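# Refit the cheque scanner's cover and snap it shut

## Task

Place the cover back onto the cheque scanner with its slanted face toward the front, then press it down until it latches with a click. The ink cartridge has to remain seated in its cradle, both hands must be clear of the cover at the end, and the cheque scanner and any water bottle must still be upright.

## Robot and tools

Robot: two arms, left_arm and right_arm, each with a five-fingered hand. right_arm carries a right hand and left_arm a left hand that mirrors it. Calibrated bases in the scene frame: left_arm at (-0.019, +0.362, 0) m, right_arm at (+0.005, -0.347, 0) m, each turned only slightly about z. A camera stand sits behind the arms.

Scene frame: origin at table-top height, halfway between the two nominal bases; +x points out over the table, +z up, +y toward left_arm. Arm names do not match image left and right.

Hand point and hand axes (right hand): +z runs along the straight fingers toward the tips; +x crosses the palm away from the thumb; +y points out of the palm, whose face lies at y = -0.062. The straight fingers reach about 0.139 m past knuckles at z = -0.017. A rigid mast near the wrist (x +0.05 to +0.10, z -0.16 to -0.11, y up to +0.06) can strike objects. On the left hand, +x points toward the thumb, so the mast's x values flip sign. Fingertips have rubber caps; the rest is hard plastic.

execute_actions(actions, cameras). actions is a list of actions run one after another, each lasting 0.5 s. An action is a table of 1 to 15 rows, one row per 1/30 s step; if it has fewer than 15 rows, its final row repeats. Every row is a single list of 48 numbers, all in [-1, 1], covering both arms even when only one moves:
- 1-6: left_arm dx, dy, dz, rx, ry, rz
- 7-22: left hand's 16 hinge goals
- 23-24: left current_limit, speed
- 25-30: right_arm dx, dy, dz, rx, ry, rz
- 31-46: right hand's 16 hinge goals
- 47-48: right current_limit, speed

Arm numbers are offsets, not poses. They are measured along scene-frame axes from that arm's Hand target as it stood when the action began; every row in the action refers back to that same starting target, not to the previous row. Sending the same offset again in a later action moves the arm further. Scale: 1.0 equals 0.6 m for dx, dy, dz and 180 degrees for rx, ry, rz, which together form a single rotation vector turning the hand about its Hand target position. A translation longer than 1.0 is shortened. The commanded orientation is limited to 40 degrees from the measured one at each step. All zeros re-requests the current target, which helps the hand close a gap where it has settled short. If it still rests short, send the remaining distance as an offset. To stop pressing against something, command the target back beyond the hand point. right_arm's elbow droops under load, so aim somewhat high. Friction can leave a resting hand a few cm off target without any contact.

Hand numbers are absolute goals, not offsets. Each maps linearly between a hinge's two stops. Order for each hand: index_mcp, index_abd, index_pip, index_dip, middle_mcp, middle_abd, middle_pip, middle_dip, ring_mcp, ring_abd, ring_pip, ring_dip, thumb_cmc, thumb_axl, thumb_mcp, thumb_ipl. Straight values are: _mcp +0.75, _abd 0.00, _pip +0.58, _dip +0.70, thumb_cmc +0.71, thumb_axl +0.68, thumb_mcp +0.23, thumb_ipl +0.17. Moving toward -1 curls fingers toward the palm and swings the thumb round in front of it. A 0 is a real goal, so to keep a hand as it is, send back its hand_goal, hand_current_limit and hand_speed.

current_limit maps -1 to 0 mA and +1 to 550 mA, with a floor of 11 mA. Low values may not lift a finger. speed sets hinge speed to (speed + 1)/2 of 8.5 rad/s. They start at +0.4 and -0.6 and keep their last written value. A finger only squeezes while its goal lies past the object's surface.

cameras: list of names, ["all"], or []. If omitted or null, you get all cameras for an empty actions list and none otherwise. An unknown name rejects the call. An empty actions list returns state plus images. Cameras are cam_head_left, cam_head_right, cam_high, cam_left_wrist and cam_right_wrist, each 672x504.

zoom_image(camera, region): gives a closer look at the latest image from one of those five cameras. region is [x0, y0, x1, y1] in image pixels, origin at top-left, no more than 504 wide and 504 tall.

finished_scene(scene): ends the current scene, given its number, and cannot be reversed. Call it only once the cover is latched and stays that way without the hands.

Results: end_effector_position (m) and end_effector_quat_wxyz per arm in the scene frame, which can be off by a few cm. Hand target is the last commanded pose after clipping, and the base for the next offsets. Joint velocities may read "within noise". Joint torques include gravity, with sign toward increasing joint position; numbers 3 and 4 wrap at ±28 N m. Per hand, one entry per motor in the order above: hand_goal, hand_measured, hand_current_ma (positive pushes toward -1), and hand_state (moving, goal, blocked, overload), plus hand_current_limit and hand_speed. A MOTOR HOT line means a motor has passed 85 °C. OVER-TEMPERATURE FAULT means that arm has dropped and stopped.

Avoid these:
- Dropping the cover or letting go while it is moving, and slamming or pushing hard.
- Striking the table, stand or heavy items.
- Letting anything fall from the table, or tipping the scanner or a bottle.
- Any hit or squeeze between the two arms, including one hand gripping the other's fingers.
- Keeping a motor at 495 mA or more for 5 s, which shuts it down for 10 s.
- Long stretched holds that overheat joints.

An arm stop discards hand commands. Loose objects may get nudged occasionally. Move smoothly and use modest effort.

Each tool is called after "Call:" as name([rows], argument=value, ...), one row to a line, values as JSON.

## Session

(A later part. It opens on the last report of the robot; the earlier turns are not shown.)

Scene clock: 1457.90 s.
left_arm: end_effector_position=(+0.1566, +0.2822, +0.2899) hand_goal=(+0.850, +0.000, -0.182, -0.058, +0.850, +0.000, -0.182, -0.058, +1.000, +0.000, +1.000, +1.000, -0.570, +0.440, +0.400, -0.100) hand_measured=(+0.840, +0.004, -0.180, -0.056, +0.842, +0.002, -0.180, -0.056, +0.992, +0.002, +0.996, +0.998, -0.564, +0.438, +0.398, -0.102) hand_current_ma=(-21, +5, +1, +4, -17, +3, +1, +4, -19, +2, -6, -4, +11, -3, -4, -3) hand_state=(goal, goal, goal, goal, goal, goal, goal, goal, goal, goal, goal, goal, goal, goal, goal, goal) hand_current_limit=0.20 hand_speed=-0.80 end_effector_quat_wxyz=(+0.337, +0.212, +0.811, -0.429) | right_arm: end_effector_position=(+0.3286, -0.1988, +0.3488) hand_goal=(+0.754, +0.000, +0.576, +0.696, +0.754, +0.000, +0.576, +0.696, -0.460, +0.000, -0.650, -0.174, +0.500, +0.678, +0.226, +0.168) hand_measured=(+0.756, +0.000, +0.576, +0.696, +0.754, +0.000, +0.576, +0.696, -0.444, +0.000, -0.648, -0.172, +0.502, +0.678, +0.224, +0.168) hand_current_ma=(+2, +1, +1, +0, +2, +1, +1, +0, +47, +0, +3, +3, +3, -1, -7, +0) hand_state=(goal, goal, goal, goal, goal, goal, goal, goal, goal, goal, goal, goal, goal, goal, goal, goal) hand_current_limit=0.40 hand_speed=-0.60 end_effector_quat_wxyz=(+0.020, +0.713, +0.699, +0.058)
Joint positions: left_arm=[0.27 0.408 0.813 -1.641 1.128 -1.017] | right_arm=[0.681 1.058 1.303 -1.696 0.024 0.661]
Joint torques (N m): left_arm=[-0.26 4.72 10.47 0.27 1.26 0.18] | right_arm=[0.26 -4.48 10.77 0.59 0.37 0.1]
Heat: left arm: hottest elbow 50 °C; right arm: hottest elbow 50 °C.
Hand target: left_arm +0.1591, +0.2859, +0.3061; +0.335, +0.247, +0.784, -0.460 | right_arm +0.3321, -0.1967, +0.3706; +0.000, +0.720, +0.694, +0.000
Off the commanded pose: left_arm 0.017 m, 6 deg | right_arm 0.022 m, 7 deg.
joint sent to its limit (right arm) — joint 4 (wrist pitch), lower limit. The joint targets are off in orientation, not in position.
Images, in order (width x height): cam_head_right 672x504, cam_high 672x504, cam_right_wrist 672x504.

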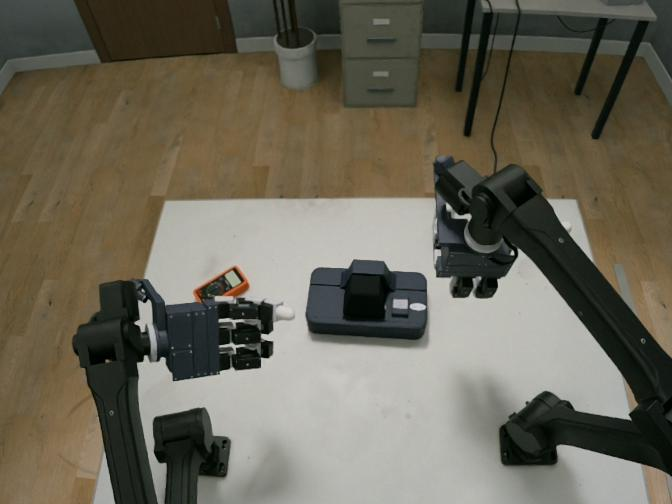

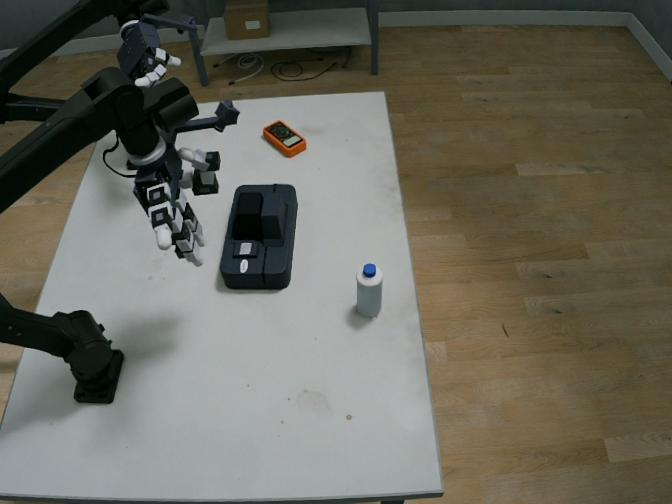

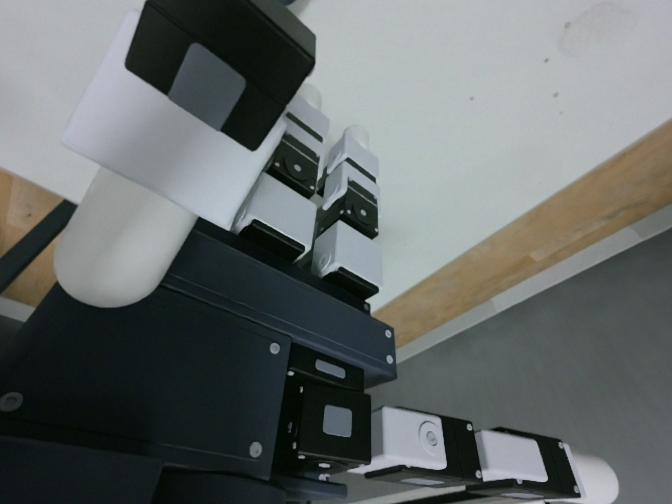

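Call:
execute_actions([
  [[0,0,0,0,0,0,0.85,0,-0.1825,-0.058,0.85,0,-0.1825,-0.058,1,0,1,1,-0.571,0.44,0.4,-0.1,0.2,-0.8,0.08,0.18,0,0,0,0,0.754,0,0.576,0.696,0.754,0,0.576,0.696,-0.46,0,-0.65,-0.174,0.5,0.678,0.226,0.168,0.4,-0.6]],
  [[0,0,0,0,0,0,0.85,0,-0.1825,-0.058,0.85,0,-0.1825,-0.058,1,0,1,1,-0.571,0.44,0.4,-0.1,0.2,-0.8,0.083,0.156,-0.04,0,0,0,0.754,0,0.576,0.696,0.754,0,0.576,0.696,-0.46,0,-0.65,-0.174,0.5,0.678,0.226,0.168,0.4,-0.6]],
  [[0,0,0,0,0,0,0.85,0,-0.1825,-0.058,0.85,0,-0.1825,-0.058,1,0,1,1,-0.571,0.44,0.4,-0.1,0.2,-0.8,0,0,-0.04,0,0,0,0.754,0,0.576,0.696,0.754,0,0.576,0.696,-0.46,0,-0.65,-0.174,0.5,0.678,0.226,0.168,0.4,-0.6]],
], cameras=["cam_high","cam_head_right","cam_right_wrist"])

Call:
zoom_image(camera="cam_head_right", region=[330, 240, 410, 330])

Call:
zoom_image(camera="cam_high", region=[215, 160, 305, 250])

Scene clock: 1465.03 s.
left_arm: end_effector_position=(+0.1561, +0.2822, +0.2892) hand_goal=(+0.850, +0.000, -0.182, -0.058, +0.850, +0.000, -0.182, -0.058, +1.000, +0.000, +1.000, +1.000, -0.570, +0.440, +0.400, -0.100) hand_measured=(+0.840, +0.004, -0.180, -0.056, +0.842, +0.002, -0.180, -0.056, +0.992, +0.002, +0.996, +0.998, -0.564, +0.438, +0.398, -0.102) hand_current_ma=(-21, +5, +1, +4, -17, +3, +1, +4, -19, +2, -6, -4, +11, -3, -4, -3) hand_state=(goal, goal, goal, goal, goal, goal, goal, goal, goal, goal, goal, goal, goal, goal, goal, goal) hand_current_limit=0.20 hand_speed=-0.80 end_effector_quat_wxyz=(+0.334, +0.220, +0.810, -0.429) | right_arm: end_effector_position=(+0.4234, +0.0004, +0.3158) hand_goal=(+0.754, +0.000, +0.576, +0.696, +0.754, +0.000, +0.576, +0.696, -0.460, +0.000, -0.650, -0.174, +0.500, +0.678, +0.226, +0.168) hand_measured=(+0.754, +0.000, +0.576, +0.696, +0.754, +0.000, +0.576, +0.696, -0.446, +0.000, -0.648, -0.172, +0.502, +0.678, +0.224, +0.168) hand_current_ma=(+0, +1, +1, +0, +0, +1, +1, +0, +40, +0, +3, +3, +3, -1, -7, +0) hand_state=(goal, goal, goal, goal, goal, goal, goal, goal, goal, goal, goal, goal, goal, goal, goal, goal) hand_current_limit=0.40 hand_speed=-0.60 end_effector_quat_wxyz=(+0.004, +0.712, +0.702, +0.013)
Joint positions: left_arm=[0.277 0.42 0.815 -1.676 1.131 -0.964] | right_arm=[0.883 1.639 1.79 -1.696 0.011 0.859]
Joint torques (N m): left_arm=[-0.56 4.25 10.58 0.25 1.25 0.21] | right_arm=[-0.44 -12.34 10.29 0.35 0.08 0.11]
Heat: left arm: hottest elbow 50 °C; right arm: hottest elbow 50 °C.
Hand target: left_arm +0.1591, +0.2859, +0.3062; +0.335, +0.248, +0.784, -0.460 | right_arm +0.4298, +0.0051, +0.3226; +0.000, +0.720, +0.694, +0.000
Off the commanded pose: left_arm 0.018 m, 6 deg | right_arm 0.011 m, 2 deg.
joint sent to its limit (left arm) — joint 4 (wrist pitch), lower limit. The joint targets are off in orientation, not in position.
joint sent to its limit (right arm) — joint 4 (wrist pitch), lower limit. The joint targets still meet the commanded pose.
Images, in order (width x height): cam_head_right 672x504, cam_high 672x504, cam_right_wrist 672x504.

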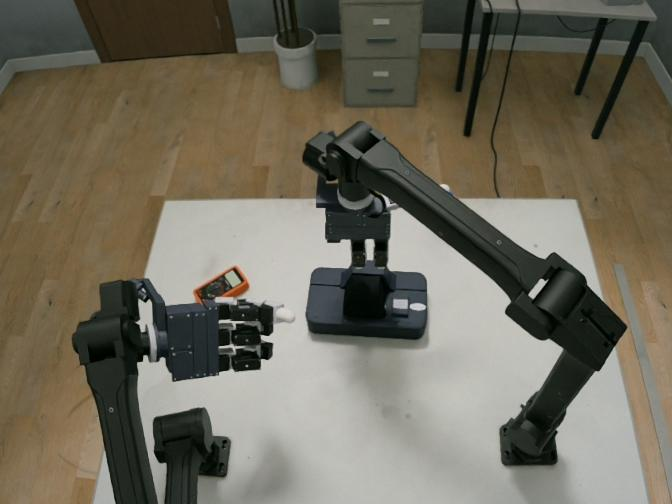

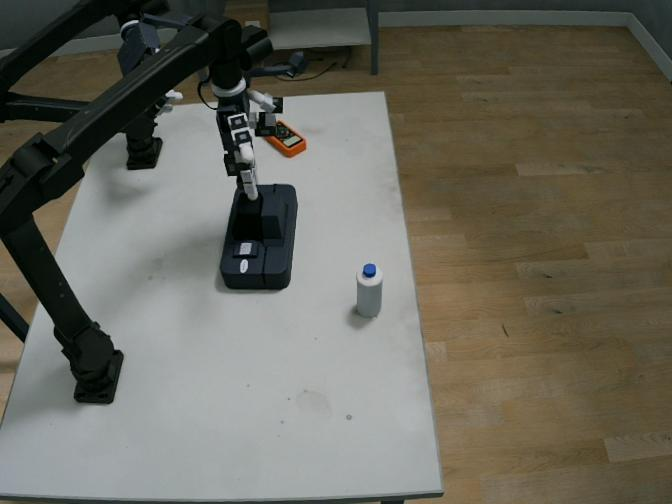

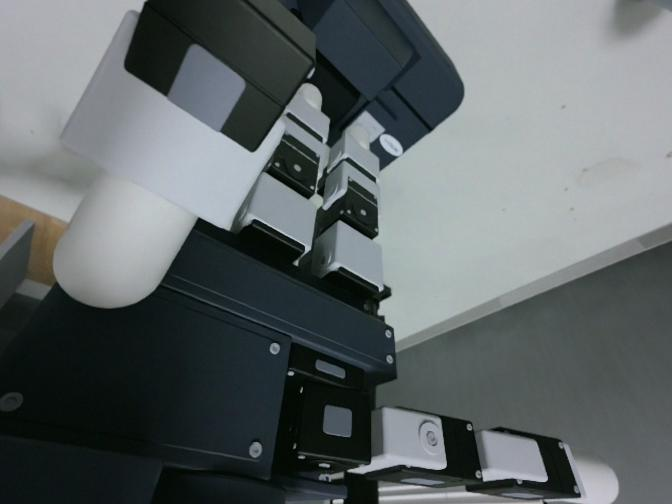

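Scaled by 5.600 from the camera's 672x504 image, which has a finer 960x720 frame.

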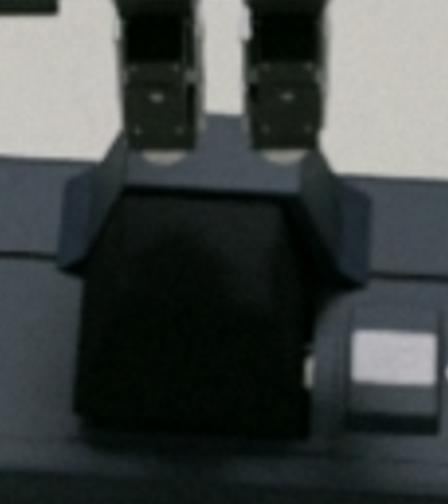

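Scaled by 5.600 from the camera's 672x504 image, which has a finer 960x720 frame.

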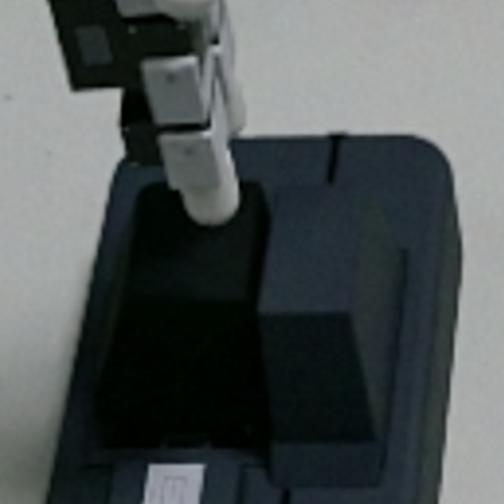

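Call:
execute_actions([
  [[0,0,0,0,0,0,0.85,0,-0.1825,-0.058,0.85,0,-0.1825,-0.058,1,0,1,1,-0.571,0.44,0.4,-0.1,0.2,-0.8,-0.015,0.005,-0.05,0,0,0,0.754,0,0.576,0.696,0.754,0,0.576,0.696,-0.46,0,-0.65,-0.174,0.5,0.678,0.226,0.168,0.4,-0.6]],
  [[0,0,0,0,0,0,0.85,0,-0.1825,-0.058,0.85,0,-0.1825,-0.058,1,0,1,1,-0.571,0.44,0.4,-0.1,0.2,-0.8,0,0,0,0,0,0,0.754,0,0.576,0.696,0.754,0,0.576,0.696,-0.46,0,-0.65,-0.174,0.5,0.678,0.226,0.168,0.8,-0.6]],
], cameras=["cam_high","cam_head_right"])

Call:
zoom_image(camera="cam_head_right", region=[330, 240, 410, 330])

Call:
zoom_image(camera="cam_high", region=[225, 170, 305, 250])

Scene clock: 1477.77 s.
left_arm: end_effector_position=(+0.1561, +0.2822, +0.2892) hand_goal=(+0.850, +0.000, -0.182, -0.058, +0.850, +0.000, -0.182, -0.058, +1.000, +0.000, +1.000, +1.000, -0.570, +0.440, +0.400, -0.100) hand_measured=(+0.840, +0.004, -0.180, -0.056, +0.842, +0.002, -0.180, -0.056, +0.992, +0.002, +0.996, +0.998, -0.564, +0.438, +0.398, -0.102) hand_current_ma=(-21, +5, +1, +4, -17, +3, +1, +4, -19, +2, -6, -4, +11, -3, -4, -3) hand_state=(goal, goal, goal, goal, goal, goal, goal, goal, goal, goal, goal, goal, goal, goal, goal, goal) hand_current_limit=0.20 hand_speed=-0.80 end_effector_quat_wxyz=(+0.334, +0.220, +0.810, -0.429) | right_arm: end_effector_position=(+0.4213, -0.0004, +0.3046) hand_goal=(+0.754, +0.000, +0.576, +0.696, +0.754, +0.000, +0.576, +0.696, -0.460, +0.000, -0.650, -0.174, +0.500, +0.678, +0.226, +0.168) hand_measured=(+0.754, +0.000, +0.576, +0.696, +0.754, +0.000, +0.576, +0.696, -0.446, +0.000, -0.648, -0.172, +0.502, +0.678, +0.224, +0.168) hand_current_ma=(+0, +1, +1, +0, +0, +1, +1, +0, +40, +0, +3, +3, +3, -1, -7, +0) hand_state=(goal, goal, goal, goal, goal, goal, goal, goal, goal, goal, goal, goal, goal, goal, goal, goal) hand_current_limit=0.80 hand_speed=-0.60 end_effector_quat_wxyz=(+0.001, +0.718, +0.696, +0.006)
Joint positions: left_arm=[0.277 0.42 0.815 -1.676 1.131 -0.964] | right_arm=[0.884 1.643 1.77 -1.685 0.003 0.877]
Joint torques (N m): left_arm=[-0.56 4.54 10.63 0.14 1.27 0.27] | right_arm=[0.79 -11.81 7.6 0.92 0.07 0.11]
Heat: left arm: hottest elbow 50 °C; right arm: hottest elbow 51 °C.
Hand target: left_arm +0.1591, +0.2859, +0.3062; +0.335, +0.248, +0.784, -0.460 | right_arm +0.4208, +0.0080, +0.2926; +0.000, +0.720, +0.694, +0.000
Off the commanded pose: left_arm 0.018 m, 6 deg | right_arm 0.015 m, 1 deg.
joint sent to its limit (left arm) — joint 4 (wrist pitch), lower limit. The joint targets are off in orientation, not in position.
Images, in order (width x height): cam_head_right 672x504, cam_high 672x504.

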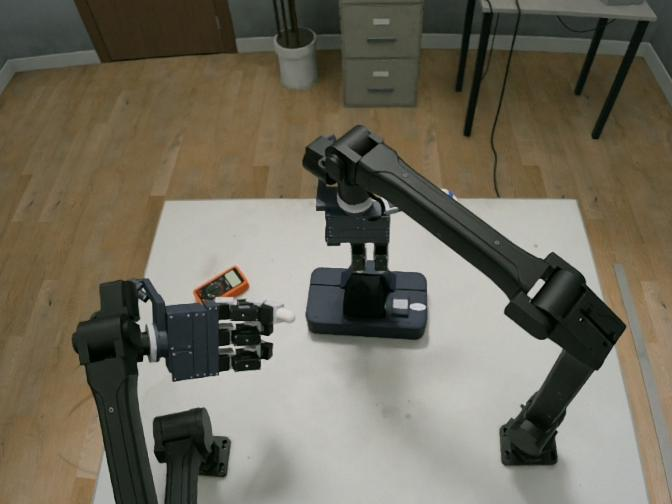

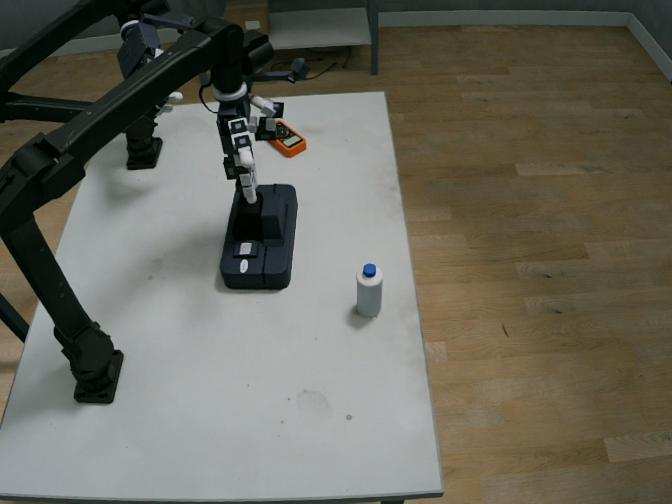

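Scaled by 5.600 from the camera's 672x504 image, which has a finer 960x720 frame.

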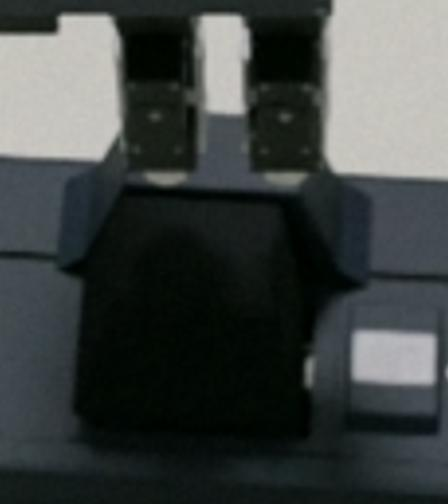

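Scaled by 6.300 from the camera's 672x504 image, which has a finer 960x720 frame.

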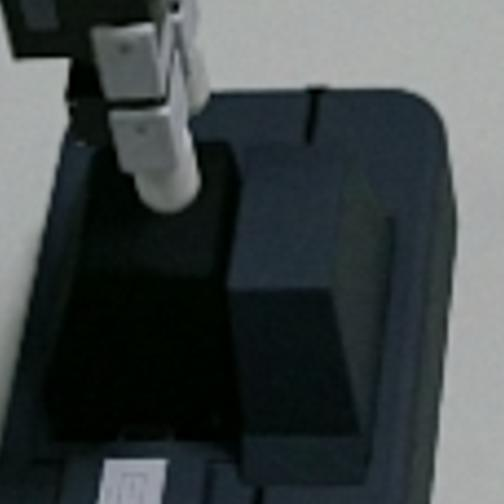

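Call:
execute_actions([
  [[0,0,0,0,0,0,0.85,0,-0.1825,-0.058,0.85,0,-0.1825,-0.058,1,0,1,1,-0.571,0.44,0.4,-0.1,0.2,-0.8,-0.017,0.005,-0.02,0,0,0,0.754,0,0.576,0.696,0.754,0,0.576,0.696,-0.46,0,-0.65,-0.174,0.5,0.678,0.226,0.168,0.8,-0.6]],
  [[0,0,0,0,0,0,0.85,0,-0.1825,-0.058,0.85,0,-0.1825,-0.058,1,0,1,1,-0.571,0.44,0.4,-0.1,0.2,-0.8,0,0,-0.02,0,0,0,0.754,0,0.576,0.696,0.754,0,0.576,0.696,-0.46,0,-0.65,-0.174,0.5,0.678,0.226,0.168,0.8,-0.6]],
], cameras=["cam_high","cam_head_right"])

Call:
zoom_image(camera="cam_head_right", region=[330, 240, 410, 330])

Call:
zoom_image(camera="cam_high", region=[225, 170, 305, 250])

Scene clock: 1490.17 s.
left_arm: end_effector_position=(+0.1561, +0.2822, +0.2892) hand_goal=(+0.850, +0.000, -0.182, -0.058, +0.850, +0.000, -0.182, -0.058, +1.000, +0.000, +1.000, +1.000, -0.570, +0.440, +0.400, -0.100) hand_measured=(+0.840, +0.004, -0.180, -0.056, +0.842, +0.002, -0.180, -0.056, +0.992, +0.002, +0.996, +0.998, -0.564, +0.438, +0.398, -0.102) hand_current_ma=(-21, +5, +1, +4, -17, +3, +1, +4, -19, +2, -6, -4, +11, -3, -4, -3) hand_state=(goal, goal, goal, goal, goal, goal, goal, goal, goal, goal, goal, goal, goal, goal, goal, goal) hand_current_limit=0.20 hand_speed=-0.80 end_effector_quat_wxyz=(+0.334, +0.220, +0.810, -0.429) | right_arm: end_effector_position=(+0.4115, +0.0069, +0.2725) hand_goal=(+0.754, +0.000, +0.576, +0.696, +0.754, +0.000, +0.576, +0.696, -0.460, +0.000, -0.650, -0.174, +0.500, +0.678, +0.226, +0.168) hand_measured=(+0.754, +0.000, +0.576, +0.696, +0.754, +0.000, +0.576, +0.696, -0.446, +0.000, -0.648, -0.172, +0.502, +0.678, +0.224, +0.168) hand_current_ma=(+0, +1, +1, +0, +0, +1, +1, +0, +40, +0, +3, +3, +3, -1, -7, +0) hand_state=(goal, goal, goal, goal, goal, goal, goal, goal, goal, goal, goal, goal, goal, goal, goal, goal) hand_current_limit=0.80 hand_speed=-0.60 end_effector_quat_wxyz=(+0.001, +0.717, +0.697, -0.002)
Joint positions: left_arm=[0.277 0.42 0.815 -1.676 1.131 -0.964] | right_arm=[0.908 1.643 1.686 -1.618 0.002 0.896]
Joint torques (N m): left_arm=[0.09 4.48 10.51 0.35 1.22 0.24] | right_arm=[0.38 -13.04 7.64 0.88 0.12 0.11]
Heat: left arm: hottest elbow 50 °C; right arm: hottest elbow 50 °C.
Hand target: left_arm +0.1591, +0.2859, +0.3062; +0.335, +0.248, +0.784, -0.460 | right_arm +0.4107, +0.0110, +0.2687; +0.000, +0.720, +0.694, +0.000
Off the commanded pose: left_arm 0.018 m, 6 deg | right_arm 0.006 m, 1 deg.
joint sent to its limit (left arm) — joint 4 (wrist pitch), lower limit. The joint targets are off in orientation, not in position.
Images, in order (width x height): cam_head_right 672x504, cam_high 672x504.

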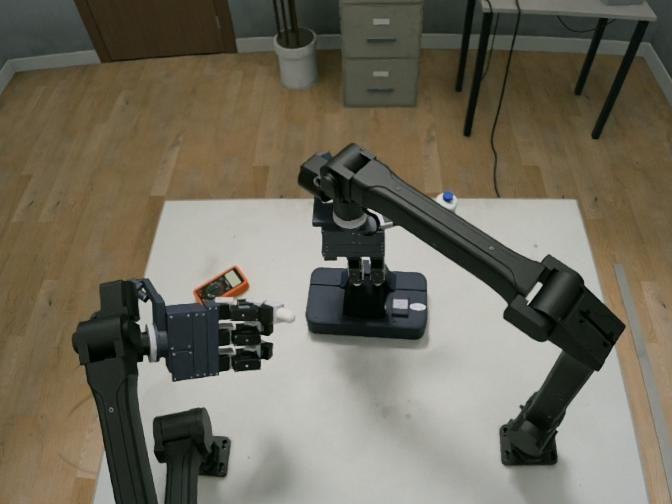

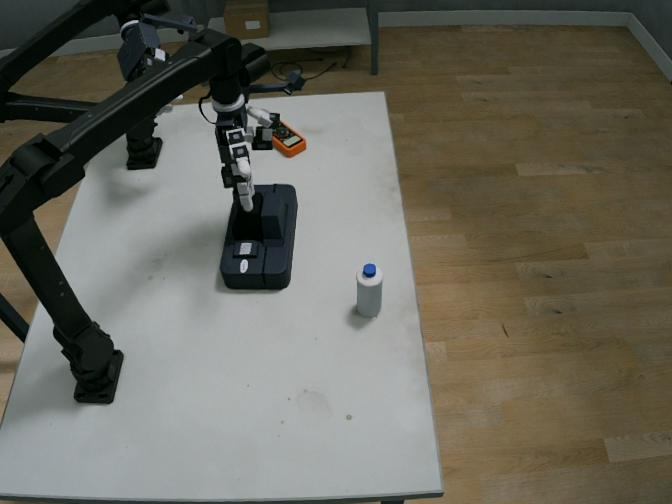

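Scaled by 5.600 from the camera's 672x504 image, which has a finer 960x720 frame.

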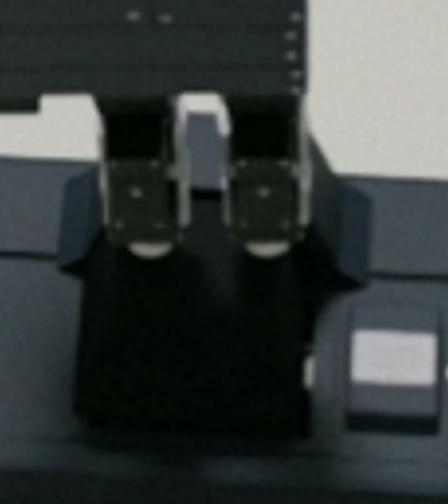

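Scaled by 6.300 from the camera's 672x504 image, which has a finer 960x720 frame.

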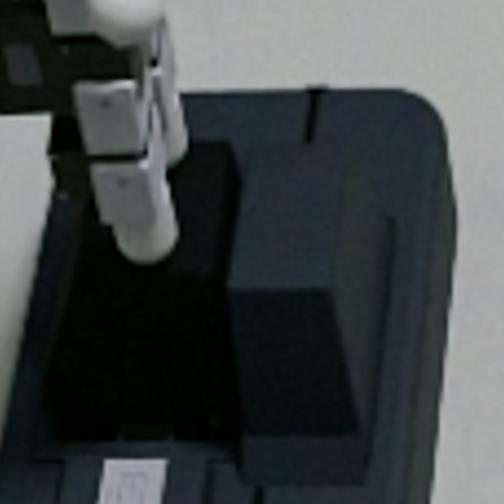

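Call:
execute_actions([
  [[0,0,0,0,0,0,0.85,0,-0.1825,-0.058,0.85,0,-0.1825,-0.058,1,0,1,1,-0.571,0.44,0.4,-0.1,0.2,-0.8,0,0,-0.03,0,0,0,0.754,0,0.576,0.696,0.754,0,0.576,0.696,-0.46,0,-0.65,-0.174,0.5,0.678,0.226,0.168,0.8,-0.6]],
  [[0,0,0,0,0,0,0.85,0,-0.1825,-0.058,0.85,0,-0.1825,-0.058,1,0,1,1,-0.571,0.44,0.4,-0.1,0.2,-0.8,0,0,-0.03,0,0,0,0.754,0,0.576,0.696,0.754,0,0.576,0.696,-0.46,0,-0.65,-0.174,0.5,0.678,0.226,0.168,0.8,-0.6]],
], cameras=["cam_high","cam_head_right"])

Call:
zoom_image(camera="cam_head_right", region=[330, 240, 410, 330])

Call:
zoom_image(camera="cam_high", region=[225, 170, 305, 250])

Scene clock: 1497.07 s.
left_arm: end_effector_position=(+0.1561, +0.2822, +0.2892) hand_goal=(+0.850, +0.000, -0.182, -0.058, +0.850, +0.000, -0.182, -0.058, +1.000, +0.000, +1.000, +1.000, -0.570, +0.440, +0.400, -0.100) hand_measured=(+0.840, +0.004, -0.180, -0.056, +0.842, +0.002, -0.180, -0.056, +0.992, +0.002, +0.996, +0.998, -0.564, +0.438, +0.398, -0.102) hand_current_ma=(-21, +5, +1, +4, -17, +3, +1, +4, -19, +2, -6, -4, +11, -3, -4, -3) hand_state=(goal, goal, goal, goal, goal, goal, goal, goal, goal, goal, goal, goal, goal, goal, goal, goal) hand_current_limit=0.20 hand_speed=-0.80 end_effector_quat_wxyz=(+0.334, +0.220, +0.810, -0.429) | right_arm: end_effector_position=(+0.4113, +0.0065, +0.2691) hand_goal=(+0.754, +0.000, +0.576, +0.696, +0.754, +0.000, +0.576, +0.696, -0.460, +0.000, -0.650, -0.174, +0.500, +0.678, +0.226, +0.168) hand_measured=(+0.754, +0.000, +0.576, +0.696, +0.756, +0.014, +0.578, +0.696, -0.446, +0.000, -0.648, -0.172, +0.502, +0.678, +0.224, +0.168) hand_current_ma=(+0, +1, +1, +0, +4, +30, +2, +0, +40, +0, +3, +3, +3, -1, -7, +0) hand_state=(goal, goal, goal, goal, goal, goal, goal, goal, goal, goal, goal, goal, goal, goal, goal, goal) hand_current_limit=0.80 hand_speed=-0.60 end_effector_quat_wxyz=(-0.002, +0.717, +0.696, +0.027)
Joint positions: left_arm=[0.277 0.42 0.815 -1.676 1.131 -0.964] | right_arm=[0.908 1.603 1.622 -1.535 0.002 0.898]
Joint torques (N m): left_arm=[0.09 4.66 10.85 0.24 1.21 0.24] | right_arm=[0.38 -9.58 5.57 1.39 0.15 0.09]
Heat: left arm: hottest elbow 50 °C; right arm: hottest elbow 49 °C.
Hand target: left_arm +0.1591, +0.2859, +0.3062; +0.335, +0.248, +0.784, -0.460 | right_arm +0.4107, +0.0110, +0.2326; +0.000, +0.720, +0.694, +0.000
Off the commanded pose: left_arm 0.018 m, 6 deg | right_arm 0.037 m, 3 deg.
joint sent to its limit (left arm) — joint 4 (wrist pitch), lower limit. The joint targets are off in orientation, not in position.
Images, in order (width x height): cam_head_right 672x504, cam_high 672x504.

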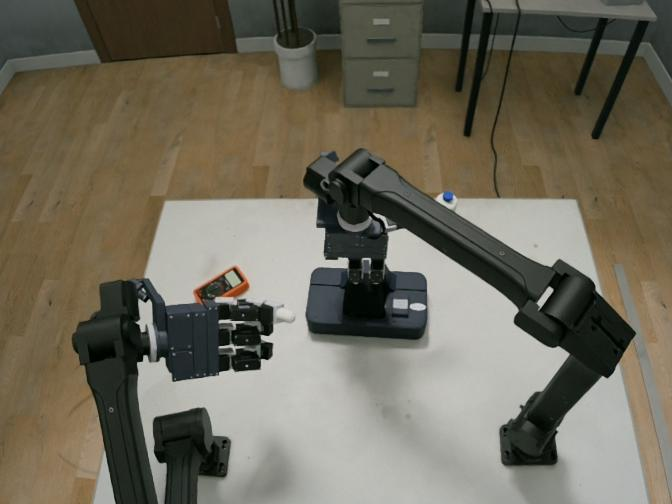

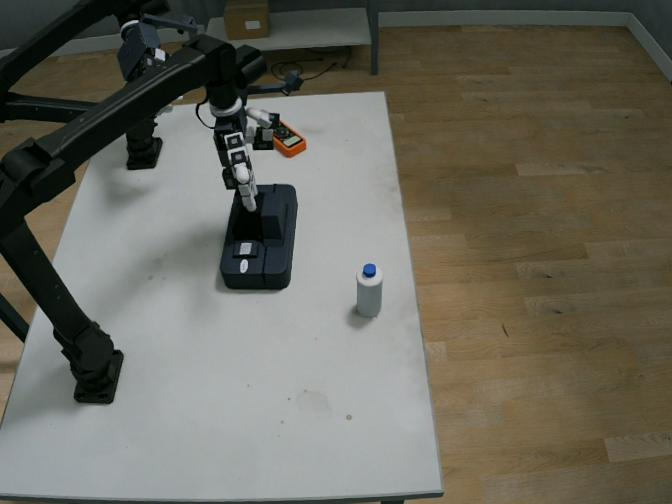

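Scaled by 5.600 from the camera's 672x504 image, which has a finer 960x720 frame.

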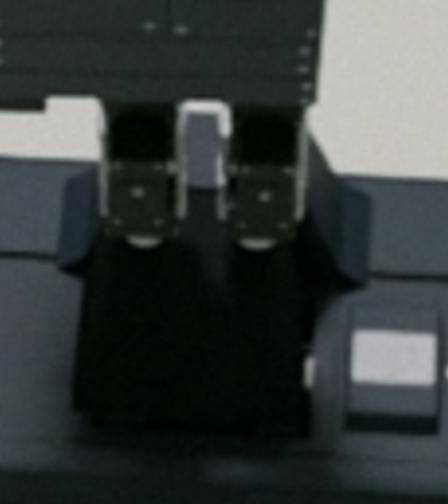

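Scaled by 6.300 from the camera's 672x504 image, which has a finer 960x720 frame.

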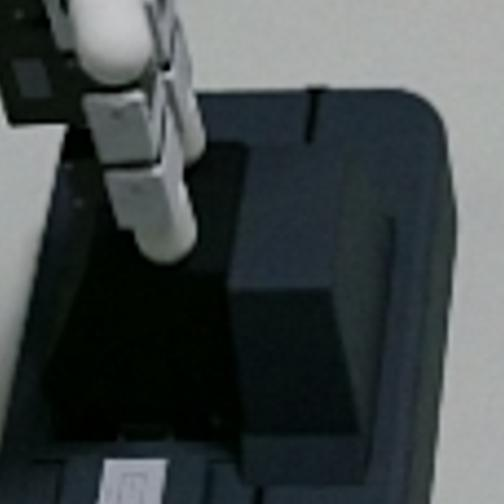

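Call:
execute_actions([
  [[0,0,0,0,0,0,0.85,0,-0.1825,-0.058,0.85,0,-0.1825,-0.058,1,0,1,1,-0.571,0.44,0.4,-0.1,0.2,-0.8,0,-0.012,-0.02,0,0,0,0.754,0,0.576,0.696,0.754,0,0.576,0.696,-0.46,0,-0.65,-0.174,0.5,0.678,0.226,0.168,0.8,-0.6]],
  [[0,0,0,0,0,0,0.85,0,-0.1825,-0.058,0.85,0,-0.1825,-0.058,1,0,1,1,-0.571,0.44,0.4,-0.1,0.2,-0.8,0,0,-0.02,0,0,0,0.754,0,0.576,0.696,0.754,0,0.576,0.696,-0.46,0,-0.65,-0.174,0.5,0.678,0.226,0.168,0.8,-0.6]],
], cameras=["cam_high","cam_head_right"])

Call:
zoom_image(camera="cam_head_right", region=[330, 240, 410, 330])

Call:
zoom_image(camera="cam_high", region=[225, 170, 305, 250])

Scene clock: 1511.13 s.
left_arm: end_effector_position=(+0.1561, +0.2822, +0.2892) hand_goal=(+0.850, +0.000, -0.182, -0.058, +0.850, +0.000, -0.182, -0.058, +1.000, +0.000, +1.000, +1.000, -0.570, +0.440, +0.400, -0.100) hand_measured=(+0.840, +0.004, -0.180, -0.056, +0.842, +0.002, -0.180, -0.056, +0.992, +0.002, +0.996, +0.998, -0.564, +0.438, +0.398, -0.102) hand_current_ma=(-21, +5, +1, +4, -17, +3, +1, +4, -19, +2, -6, -4, +11, -3, -4, -3) hand_state=(goal, goal, goal, goal, goal, goal, goal, goal, goal, goal, goal, goal, goal, goal, goal, goal) hand_current_limit=0.20 hand_speed=-0.80 end_effector_quat_wxyz=(+0.334, +0.220, +0.810, -0.429) | right_arm: end_effector_position=(+0.4079, +0.0006, +0.2688) hand_goal=(+0.754, +0.000, +0.576, +0.696, +0.754, +0.000, +0.576, +0.696, -0.460, +0.000, -0.650, -0.174, +0.500, +0.678, +0.226, +0.168) hand_measured=(+0.754, -0.002, +0.578, +0.696, +0.756, +0.012, +0.578, +0.696, -0.446, +0.000, -0.648, -0.172, +0.502, +0.678, +0.224, +0.168) hand_current_ma=(+1, -1, +2, +0, +3, +27, +4, +1, +40, +0, +3, +3, +3, -1, -7, +0) hand_state=(goal, goal, goal, goal, goal, goal, goal, goal, goal, goal, goal, goal, goal, goal, goal, goal) hand_current_limit=0.80 hand_speed=-0.60 end_effector_quat_wxyz=(+0.000, +0.717, +0.696, +0.048)
Joint positions: left_arm=[0.277 0.42 0.815 -1.676 1.131 -0.964] | right_arm=[0.908 1.558 1.561 -1.477 0.009 0.898]
Joint torques (N m): left_arm=[-0.21 4.13 10.7 0.18 1.26 0.2] | right_arm=[-0.21 -6.71 4.38 1.69 -0.16 -0.01]
Heat: left arm: hottest elbow 50 °C; right arm: hottest elbow 48 °C.
Hand target: left_arm +0.1591, +0.2859, +0.3062; +0.335, +0.248, +0.784, -0.460 | right_arm +0.4107, +0.0038, +0.2087; +0.000, +0.720, +0.694, +0.000
Off the commanded pose: left_arm 0.018 m, 6 deg | right_arm 0.060 m, 6 deg.
joint sent to its limit (left arm) — joint 4 (wrist pitch), lower limit. The joint targets are off in orientation, not in position.
Images, in order (width x height): cam_head_right 672x504, cam_high 672x504.

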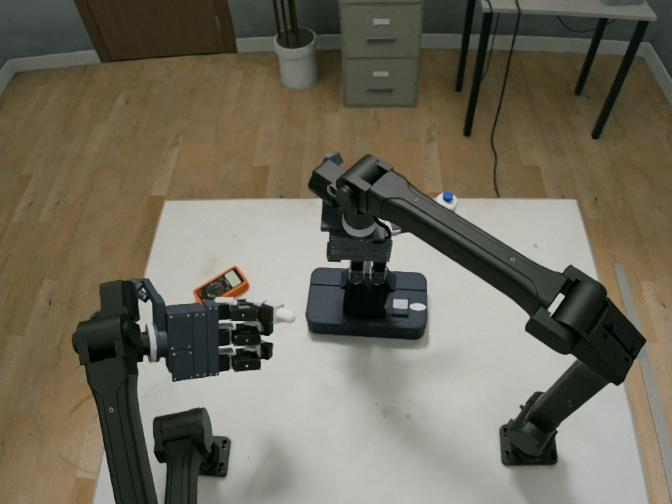

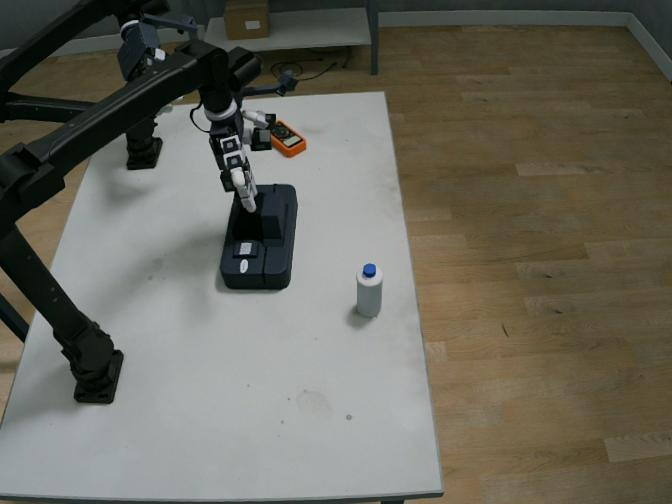

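Scaled by 5.600 from the camera's 672x504 image, which has a finer 960x720 frame.

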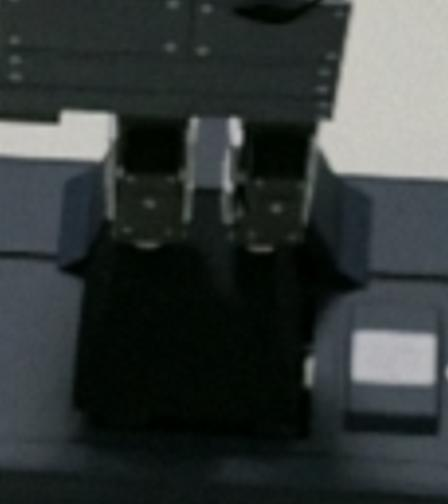

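Scaled by 6.300 from the camera's 672x504 image, which has a finer 960x720 frame.

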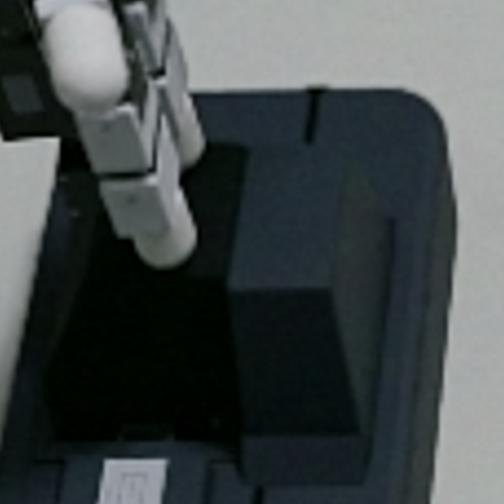

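Call:
execute_actions([
  [[0,0,0,0,0,0,0.85,0,-0.1825,-0.058,0.85,0,-0.1825,-0.058,1,0,1,1,-0.571,0.44,0.4,-0.1,0.2,-0.8,0,0,0.1,0,0,0,0.754,0,0.576,0.696,0.754,0,0.576,0.696,-0.46,0,-0.65,-0.174,0.5,0.678,0.226,0.168,0.4,-0.6]],
  [[0,0,0,0,0,0,0.85,0,-0.1825,-0.058,0.85,0,-0.1825,-0.058,1,0,1,1,-0.571,0.44,0.4,-0.1,0.2,-0.8,0,0,0.15,0,0,0,0.754,0,0.576,0.696,0.754,0,0.576,0.696,-0.46,0,-0.65,-0.174,0.5,0.678,0.226,0.168,0.4,-0.6]],
  [[0,0,0,0,0,0,0.85,0,-0.1825,-0.058,0.85,0,-0.1825,-0.058,1,0,1,1,-0.571,0.44,0.4,-0.1,0.2,-0.8,-0.05,-0.15,0,0,0,0,0.754,0,0.576,0.696,0.754,0,0.576,0.696,-0.46,0,-0.65,-0.174,0.5,0.678,0.226,0.168,0.4,-0.6]],
  [[0.1,-0.2,0,0,0,0,0.85,0,-0.1825,-0.058,0.85,0,-0.1825,-0.058,1,0,1,1,-0.571,0.44,0.4,-0.1,0.2,-0.8,-0.05,-0.2,0,0,0,0,0.754,0,0.576,0.696,0.754,0,0.576,0.696,-0.46,0,-0.65,-0.174,0.5,0.678,0.226,0.168,0.4,-0.6]],
], cameras=["cam_high","cam_head_right","cam_right_wrist"])

Call:
zoom_image(camera="cam_head_right", region=[335, 270, 395, 330])

Call:
zoom_image(camera="cam_high", region=[225, 185, 285, 250])

Scene clock: 1539.83 s.
left_arm: end_effector_position=(+0.2148, +0.1691, +0.2895) hand_goal=(+0.850, +0.000, -0.182, -0.058, +0.850, +0.000, -0.182, -0.058, +1.000, +0.000, +1.000, +1.000, -0.570, +0.440, +0.400, -0.100) hand_measured=(+0.842, +0.004, -0.180, -0.056, +0.842, +0.002, -0.180, -0.056, +0.990, +0.002, +0.996, +0.998, -0.562, +0.438, +0.398, -0.102) hand_current_ma=(-19, +5, +1, +4, -16, +3, +1, +4, -20, +2, -6, -4, +14, -3, -2, -3) hand_state=(goal, goal, goal, goal, goal, goal, goal, goal, goal, goal, goal, goal, goal, goal, goal, goal) hand_current_limit=0.20 hand_speed=-0.80 end_effector_quat_wxyz=(+0.235, +0.333, +0.735, -0.542) | right_arm: end_effector_position=(+0.3480, -0.2048, +0.3634) hand_goal=(+0.754, +0.000, +0.576, +0.696, +0.754, +0.000, +0.576, +0.696, -0.460, +0.000, -0.650, -0.174, +0.500, +0.678, +0.226, +0.168) hand_measured=(+0.754, -0.002, +0.578, +0.696, +0.752, -0.002, +0.574, +0.694, -0.446, +0.000, -0.648, -0.172, +0.500, +0.678, +0.222, +0.168) hand_current_ma=(-1, -2, +2, +0, -3, -2, -4, -3, +38, +0, +3, +3, +0, -1, -7, +0) hand_state=(goal, goal, goal, goal, goal, goal, goal, goal, goal, goal, goal, goal, goal, goal, goal, goal) hand_current_limit=0.40 hand_speed=-0.60 end_effector_quat_wxyz=(+0.023, +0.722, +0.688, +0.070)
Joint positions: left_arm=[-0.236 0.686 0.815 -1.065 1.186 -1.407] | right_arm=[0.631 1.088 1.357 -1.695 0.022 0.639]
Joint torques (N m): left_arm=[-1.49 -1.55 11.18 1.31 0.91 -0.01] | right_arm=[-0.97 -3.72 7.76 0.61 0.09 -0.22]
Heat: left arm: hottest elbow 50 °C; right arm: hottest elbow 46 °C.
Hand target: left_arm +0.2191, +0.1659, +0.3061; +0.335, +0.247, +0.784, -0.460 | right_arm +0.3508, -0.2062, +0.3587; +0.000, +0.720, +0.694, +0.000
Off the commanded pose: left_arm 0.018 m, 19 deg | right_arm 0.006 m, 8 deg.
joint sent to its limit (right arm) — joint 4 (wrist pitch), lower limit. The joint targets are off in orientation, not in position.
Images, in order (width x height): cam_head_right 672x504, cam_high 672x504, cam_right_wrist 672x504.

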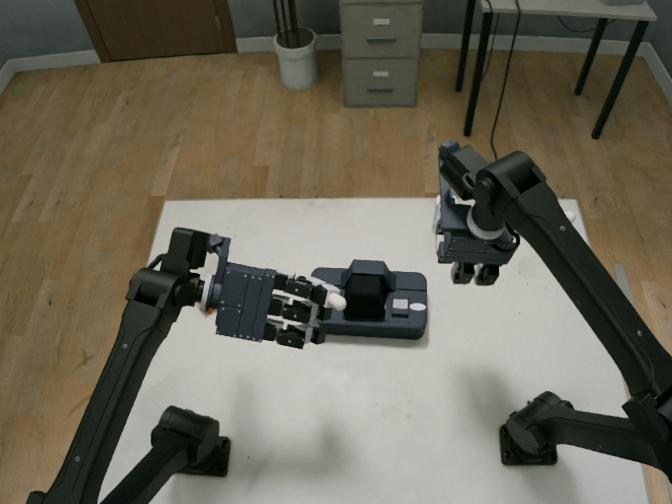

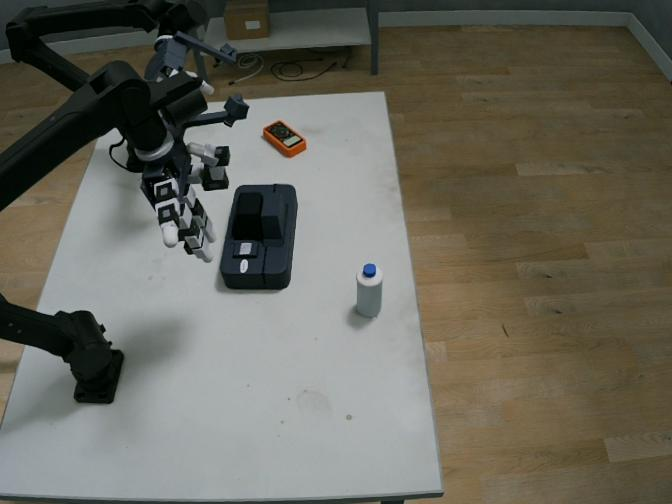

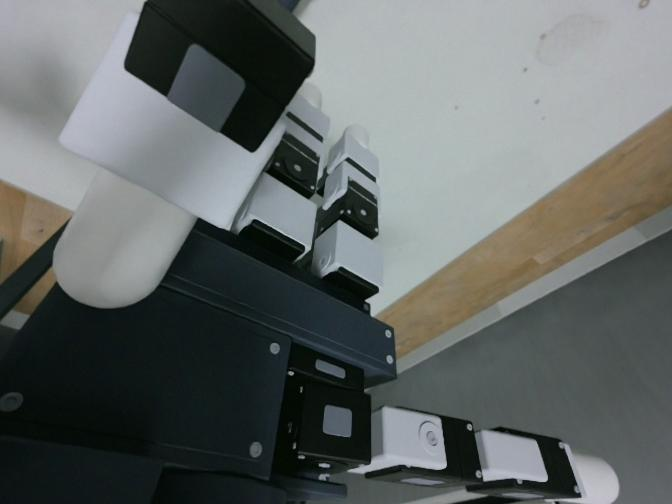

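Scaled by 8.400 from the camera's 672x504 image, which has a finer 960x720 frame.

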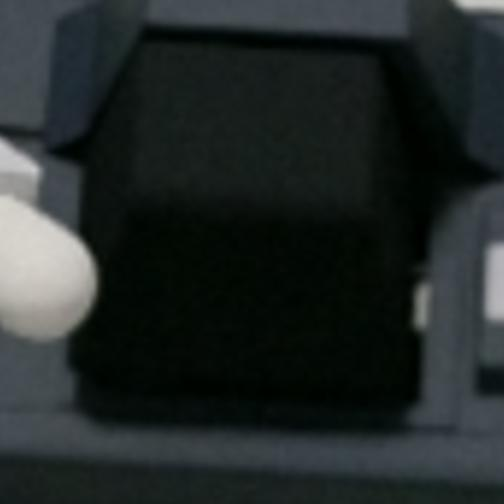

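Scaled by 7.754 from the camera's 672x504 image, which has a finer 960x720 frame.

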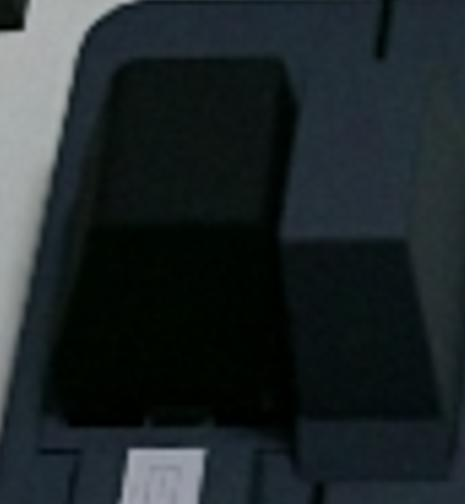

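Call:
execute_actions([
  [[0.1,-0.13,-0.04,0,0,0,0.85,0,-0.1825,-0.058,0.85,0,-0.1825,-0.058,1,0,1,1,-0.571,0.44,0.4,-0.1,0.2,-0.8,-0.1,-0.2,0,0,0,0,0.754,0,0.576,0.696,0.754,0,0.576,0.696,-0.46,0,-0.65,-0.174,0.5,0.678,0.226,0.168,0.4,-0.6]],
  [[0.1,-0.03,-0.06,0,0,0,0.85,0,-0.1825,-0.058,0.85,0,-0.1825,-0.058,1,0,1,1,-0.571,0.44,0.4,-0.1,0.2,-0.8,0,0,0,0,0,0,0.754,0,0.576,0.696,0.754,0,0.576,0.696,-0.46,0,-0.65,-0.174,0.5,0.678,0.226,0.168,0.4,-0.6]],
], cameras=["cam_left_wrist","cam_head_right"])

Call:
zoom_image(camera="cam_left_wrist", region=[0, 0, 400, 300])

Scene clock: 1550.43 s.
left_arm: end_effector_position=(+0.3341, +0.0717, +0.2405) hand_goal=(+0.850, +0.000, -0.182, -0.058, +0.850, +0.000, -0.182, -0.058, +1.000, +0.000, +1.000, +1.000, -0.570, +0.440, +0.400, -0.100) hand_measured=(+0.842, +0.004, -0.180, -0.056, +0.844, +0.002, -0.180, -0.056, +0.990, +0.002, +0.996, +0.998, -0.562, +0.438, +0.398, -0.102) hand_current_ma=(-15, +5, +1, +4, -14, +3, +1, +4, -20, +2, -6, -4, +14, -3, -2, -3) hand_state=(goal, goal, goal, goal, goal, goal, goal, goal, goal, goal, goal, goal, goal, goal, goal, goal) hand_current_limit=0.20 hand_speed=-0.80 end_effector_quat_wxyz=(+0.328, +0.252, +0.787, -0.458) | right_arm: end_effector_position=(+0.2911, -0.3246, +0.3602) hand_goal=(+0.754, +0.000, +0.576, +0.696, +0.754, +0.000, +0.576, +0.696, -0.460, +0.000, -0.650, -0.174, +0.500, +0.678, +0.226, +0.168) hand_measured=(+0.754, -0.002, +0.578, +0.696, +0.754, -0.002, +0.574, +0.694, -0.446, +0.000, -0.648, -0.172, +0.500, +0.678, +0.222, +0.168) hand_current_ma=(-1, -2, +2, +0, -1, -2, -3, -3, +38, +0, +3, +3, +1, -1, -8, +0) hand_state=(goal, goal, goal, goal, goal, goal, goal, goal, goal, goal, goal, goal, goal, goal, goal, goal) hand_current_limit=0.40 hand_speed=-0.60 end_effector_quat_wxyz=(+0.071, +0.721, +0.682, +0.104)
Joint positions: left_arm=[-0.583 1.002 0.778 -0.237 0.608 -1.933] | right_arm=[0.307 0.759 1.134 -1.695 0.028 0.32]
Joint torques (N m): left_arm=[-0.03 -6.83 9.66 2.33 0.19 0.05] | right_arm=[-0.91 0.44 7.75 0.88 0.06 -0.23]
Heat: left arm: hottest elbow 51 °C; right arm: hottest elbow 47 °C.
Hand target: left_arm +0.3391, +0.0699, +0.2462; +0.335, +0.248, +0.784, -0.461 | right_arm +0.2908, -0.3261, +0.3586; +0.000, +0.720, +0.694, +0.000
Off the commanded pose: left_arm 0.008 m, 1 deg | right_arm 0.002 m, 15 deg.
joint sent to its limit (right arm) — joint 4 (wrist pitch), lower limit. The joint targets are off in orientation, not in position.
Images, in order (width x height): cam_head_right 672x504, cam_left_wrist 672x504.

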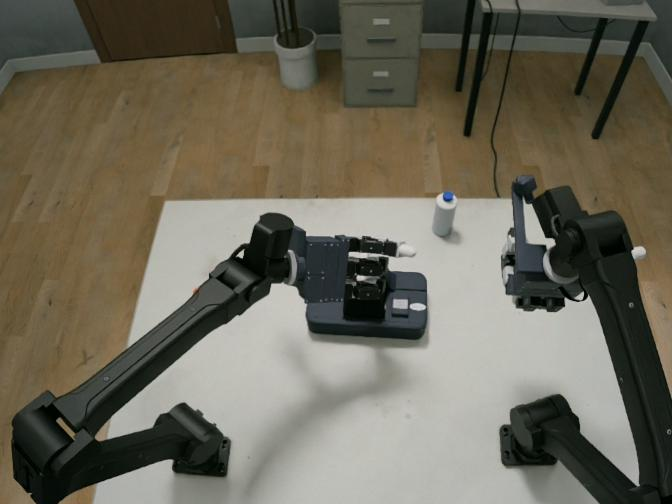

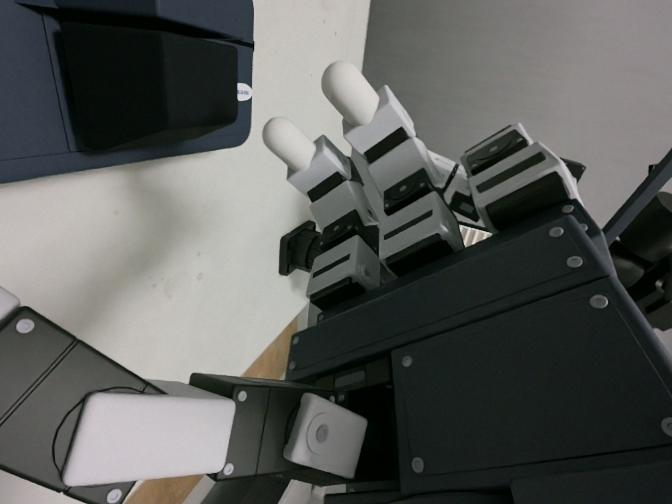

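Scaled by 1.260 from the camera's 672x504 image, which has a finer 960x720 frame.

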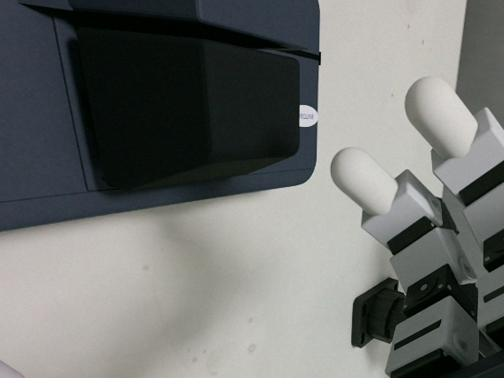

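Call:
zoom_image(camera="cam_left_wrist", region=[40, 20, 140, 160])

Call:
zoom_image(camera="cam_left_wrist", region=[60, 100, 260, 180])

Scaled by 3.600 from the camera's 672x504 image, which has a finer 960x720 frame.

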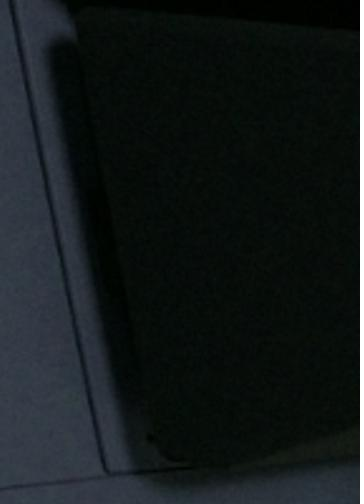

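Scaled by 2.520 from the camera's 672x504 image, which has a finer 960x720 frame.

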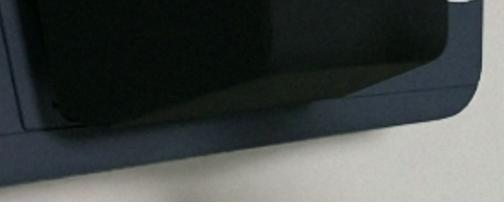

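Call:
zoom_image(camera="cam_left_wrist", region=[60, 120, 110, 160])

Call:
zoom_image(camera="cam_left_wrist", region=[44, 15, 94, 65])

Call:
zoom_image(camera="cam_left_wrist", region=[50, 60, 90, 110])

Scaled by 10.080 from the camera's 672x504 image, which has a finer 960x720 frame.

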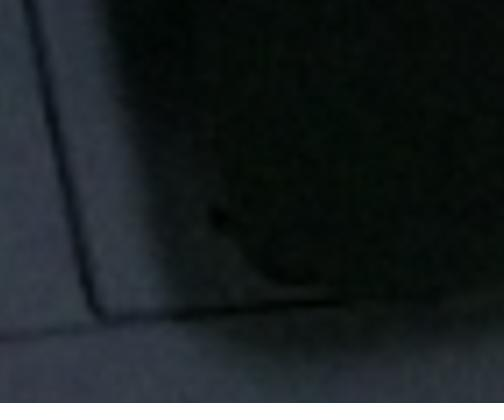

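Scaled by 10.080 from the camera's 672x504 image, which has a finer 960x720 frame.

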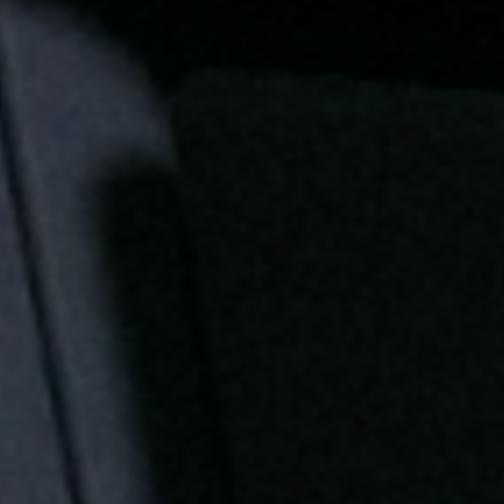

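Scaled by 10.080 from the camera's 672x504 image, which has a finer 960x720 frame.

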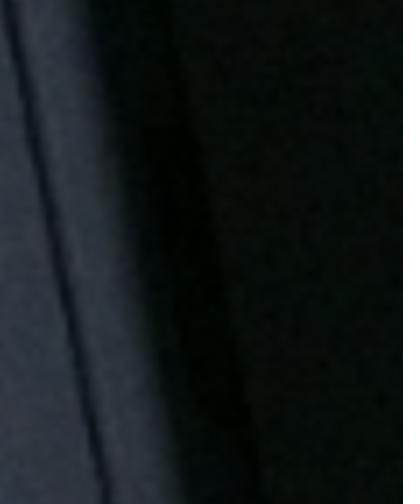

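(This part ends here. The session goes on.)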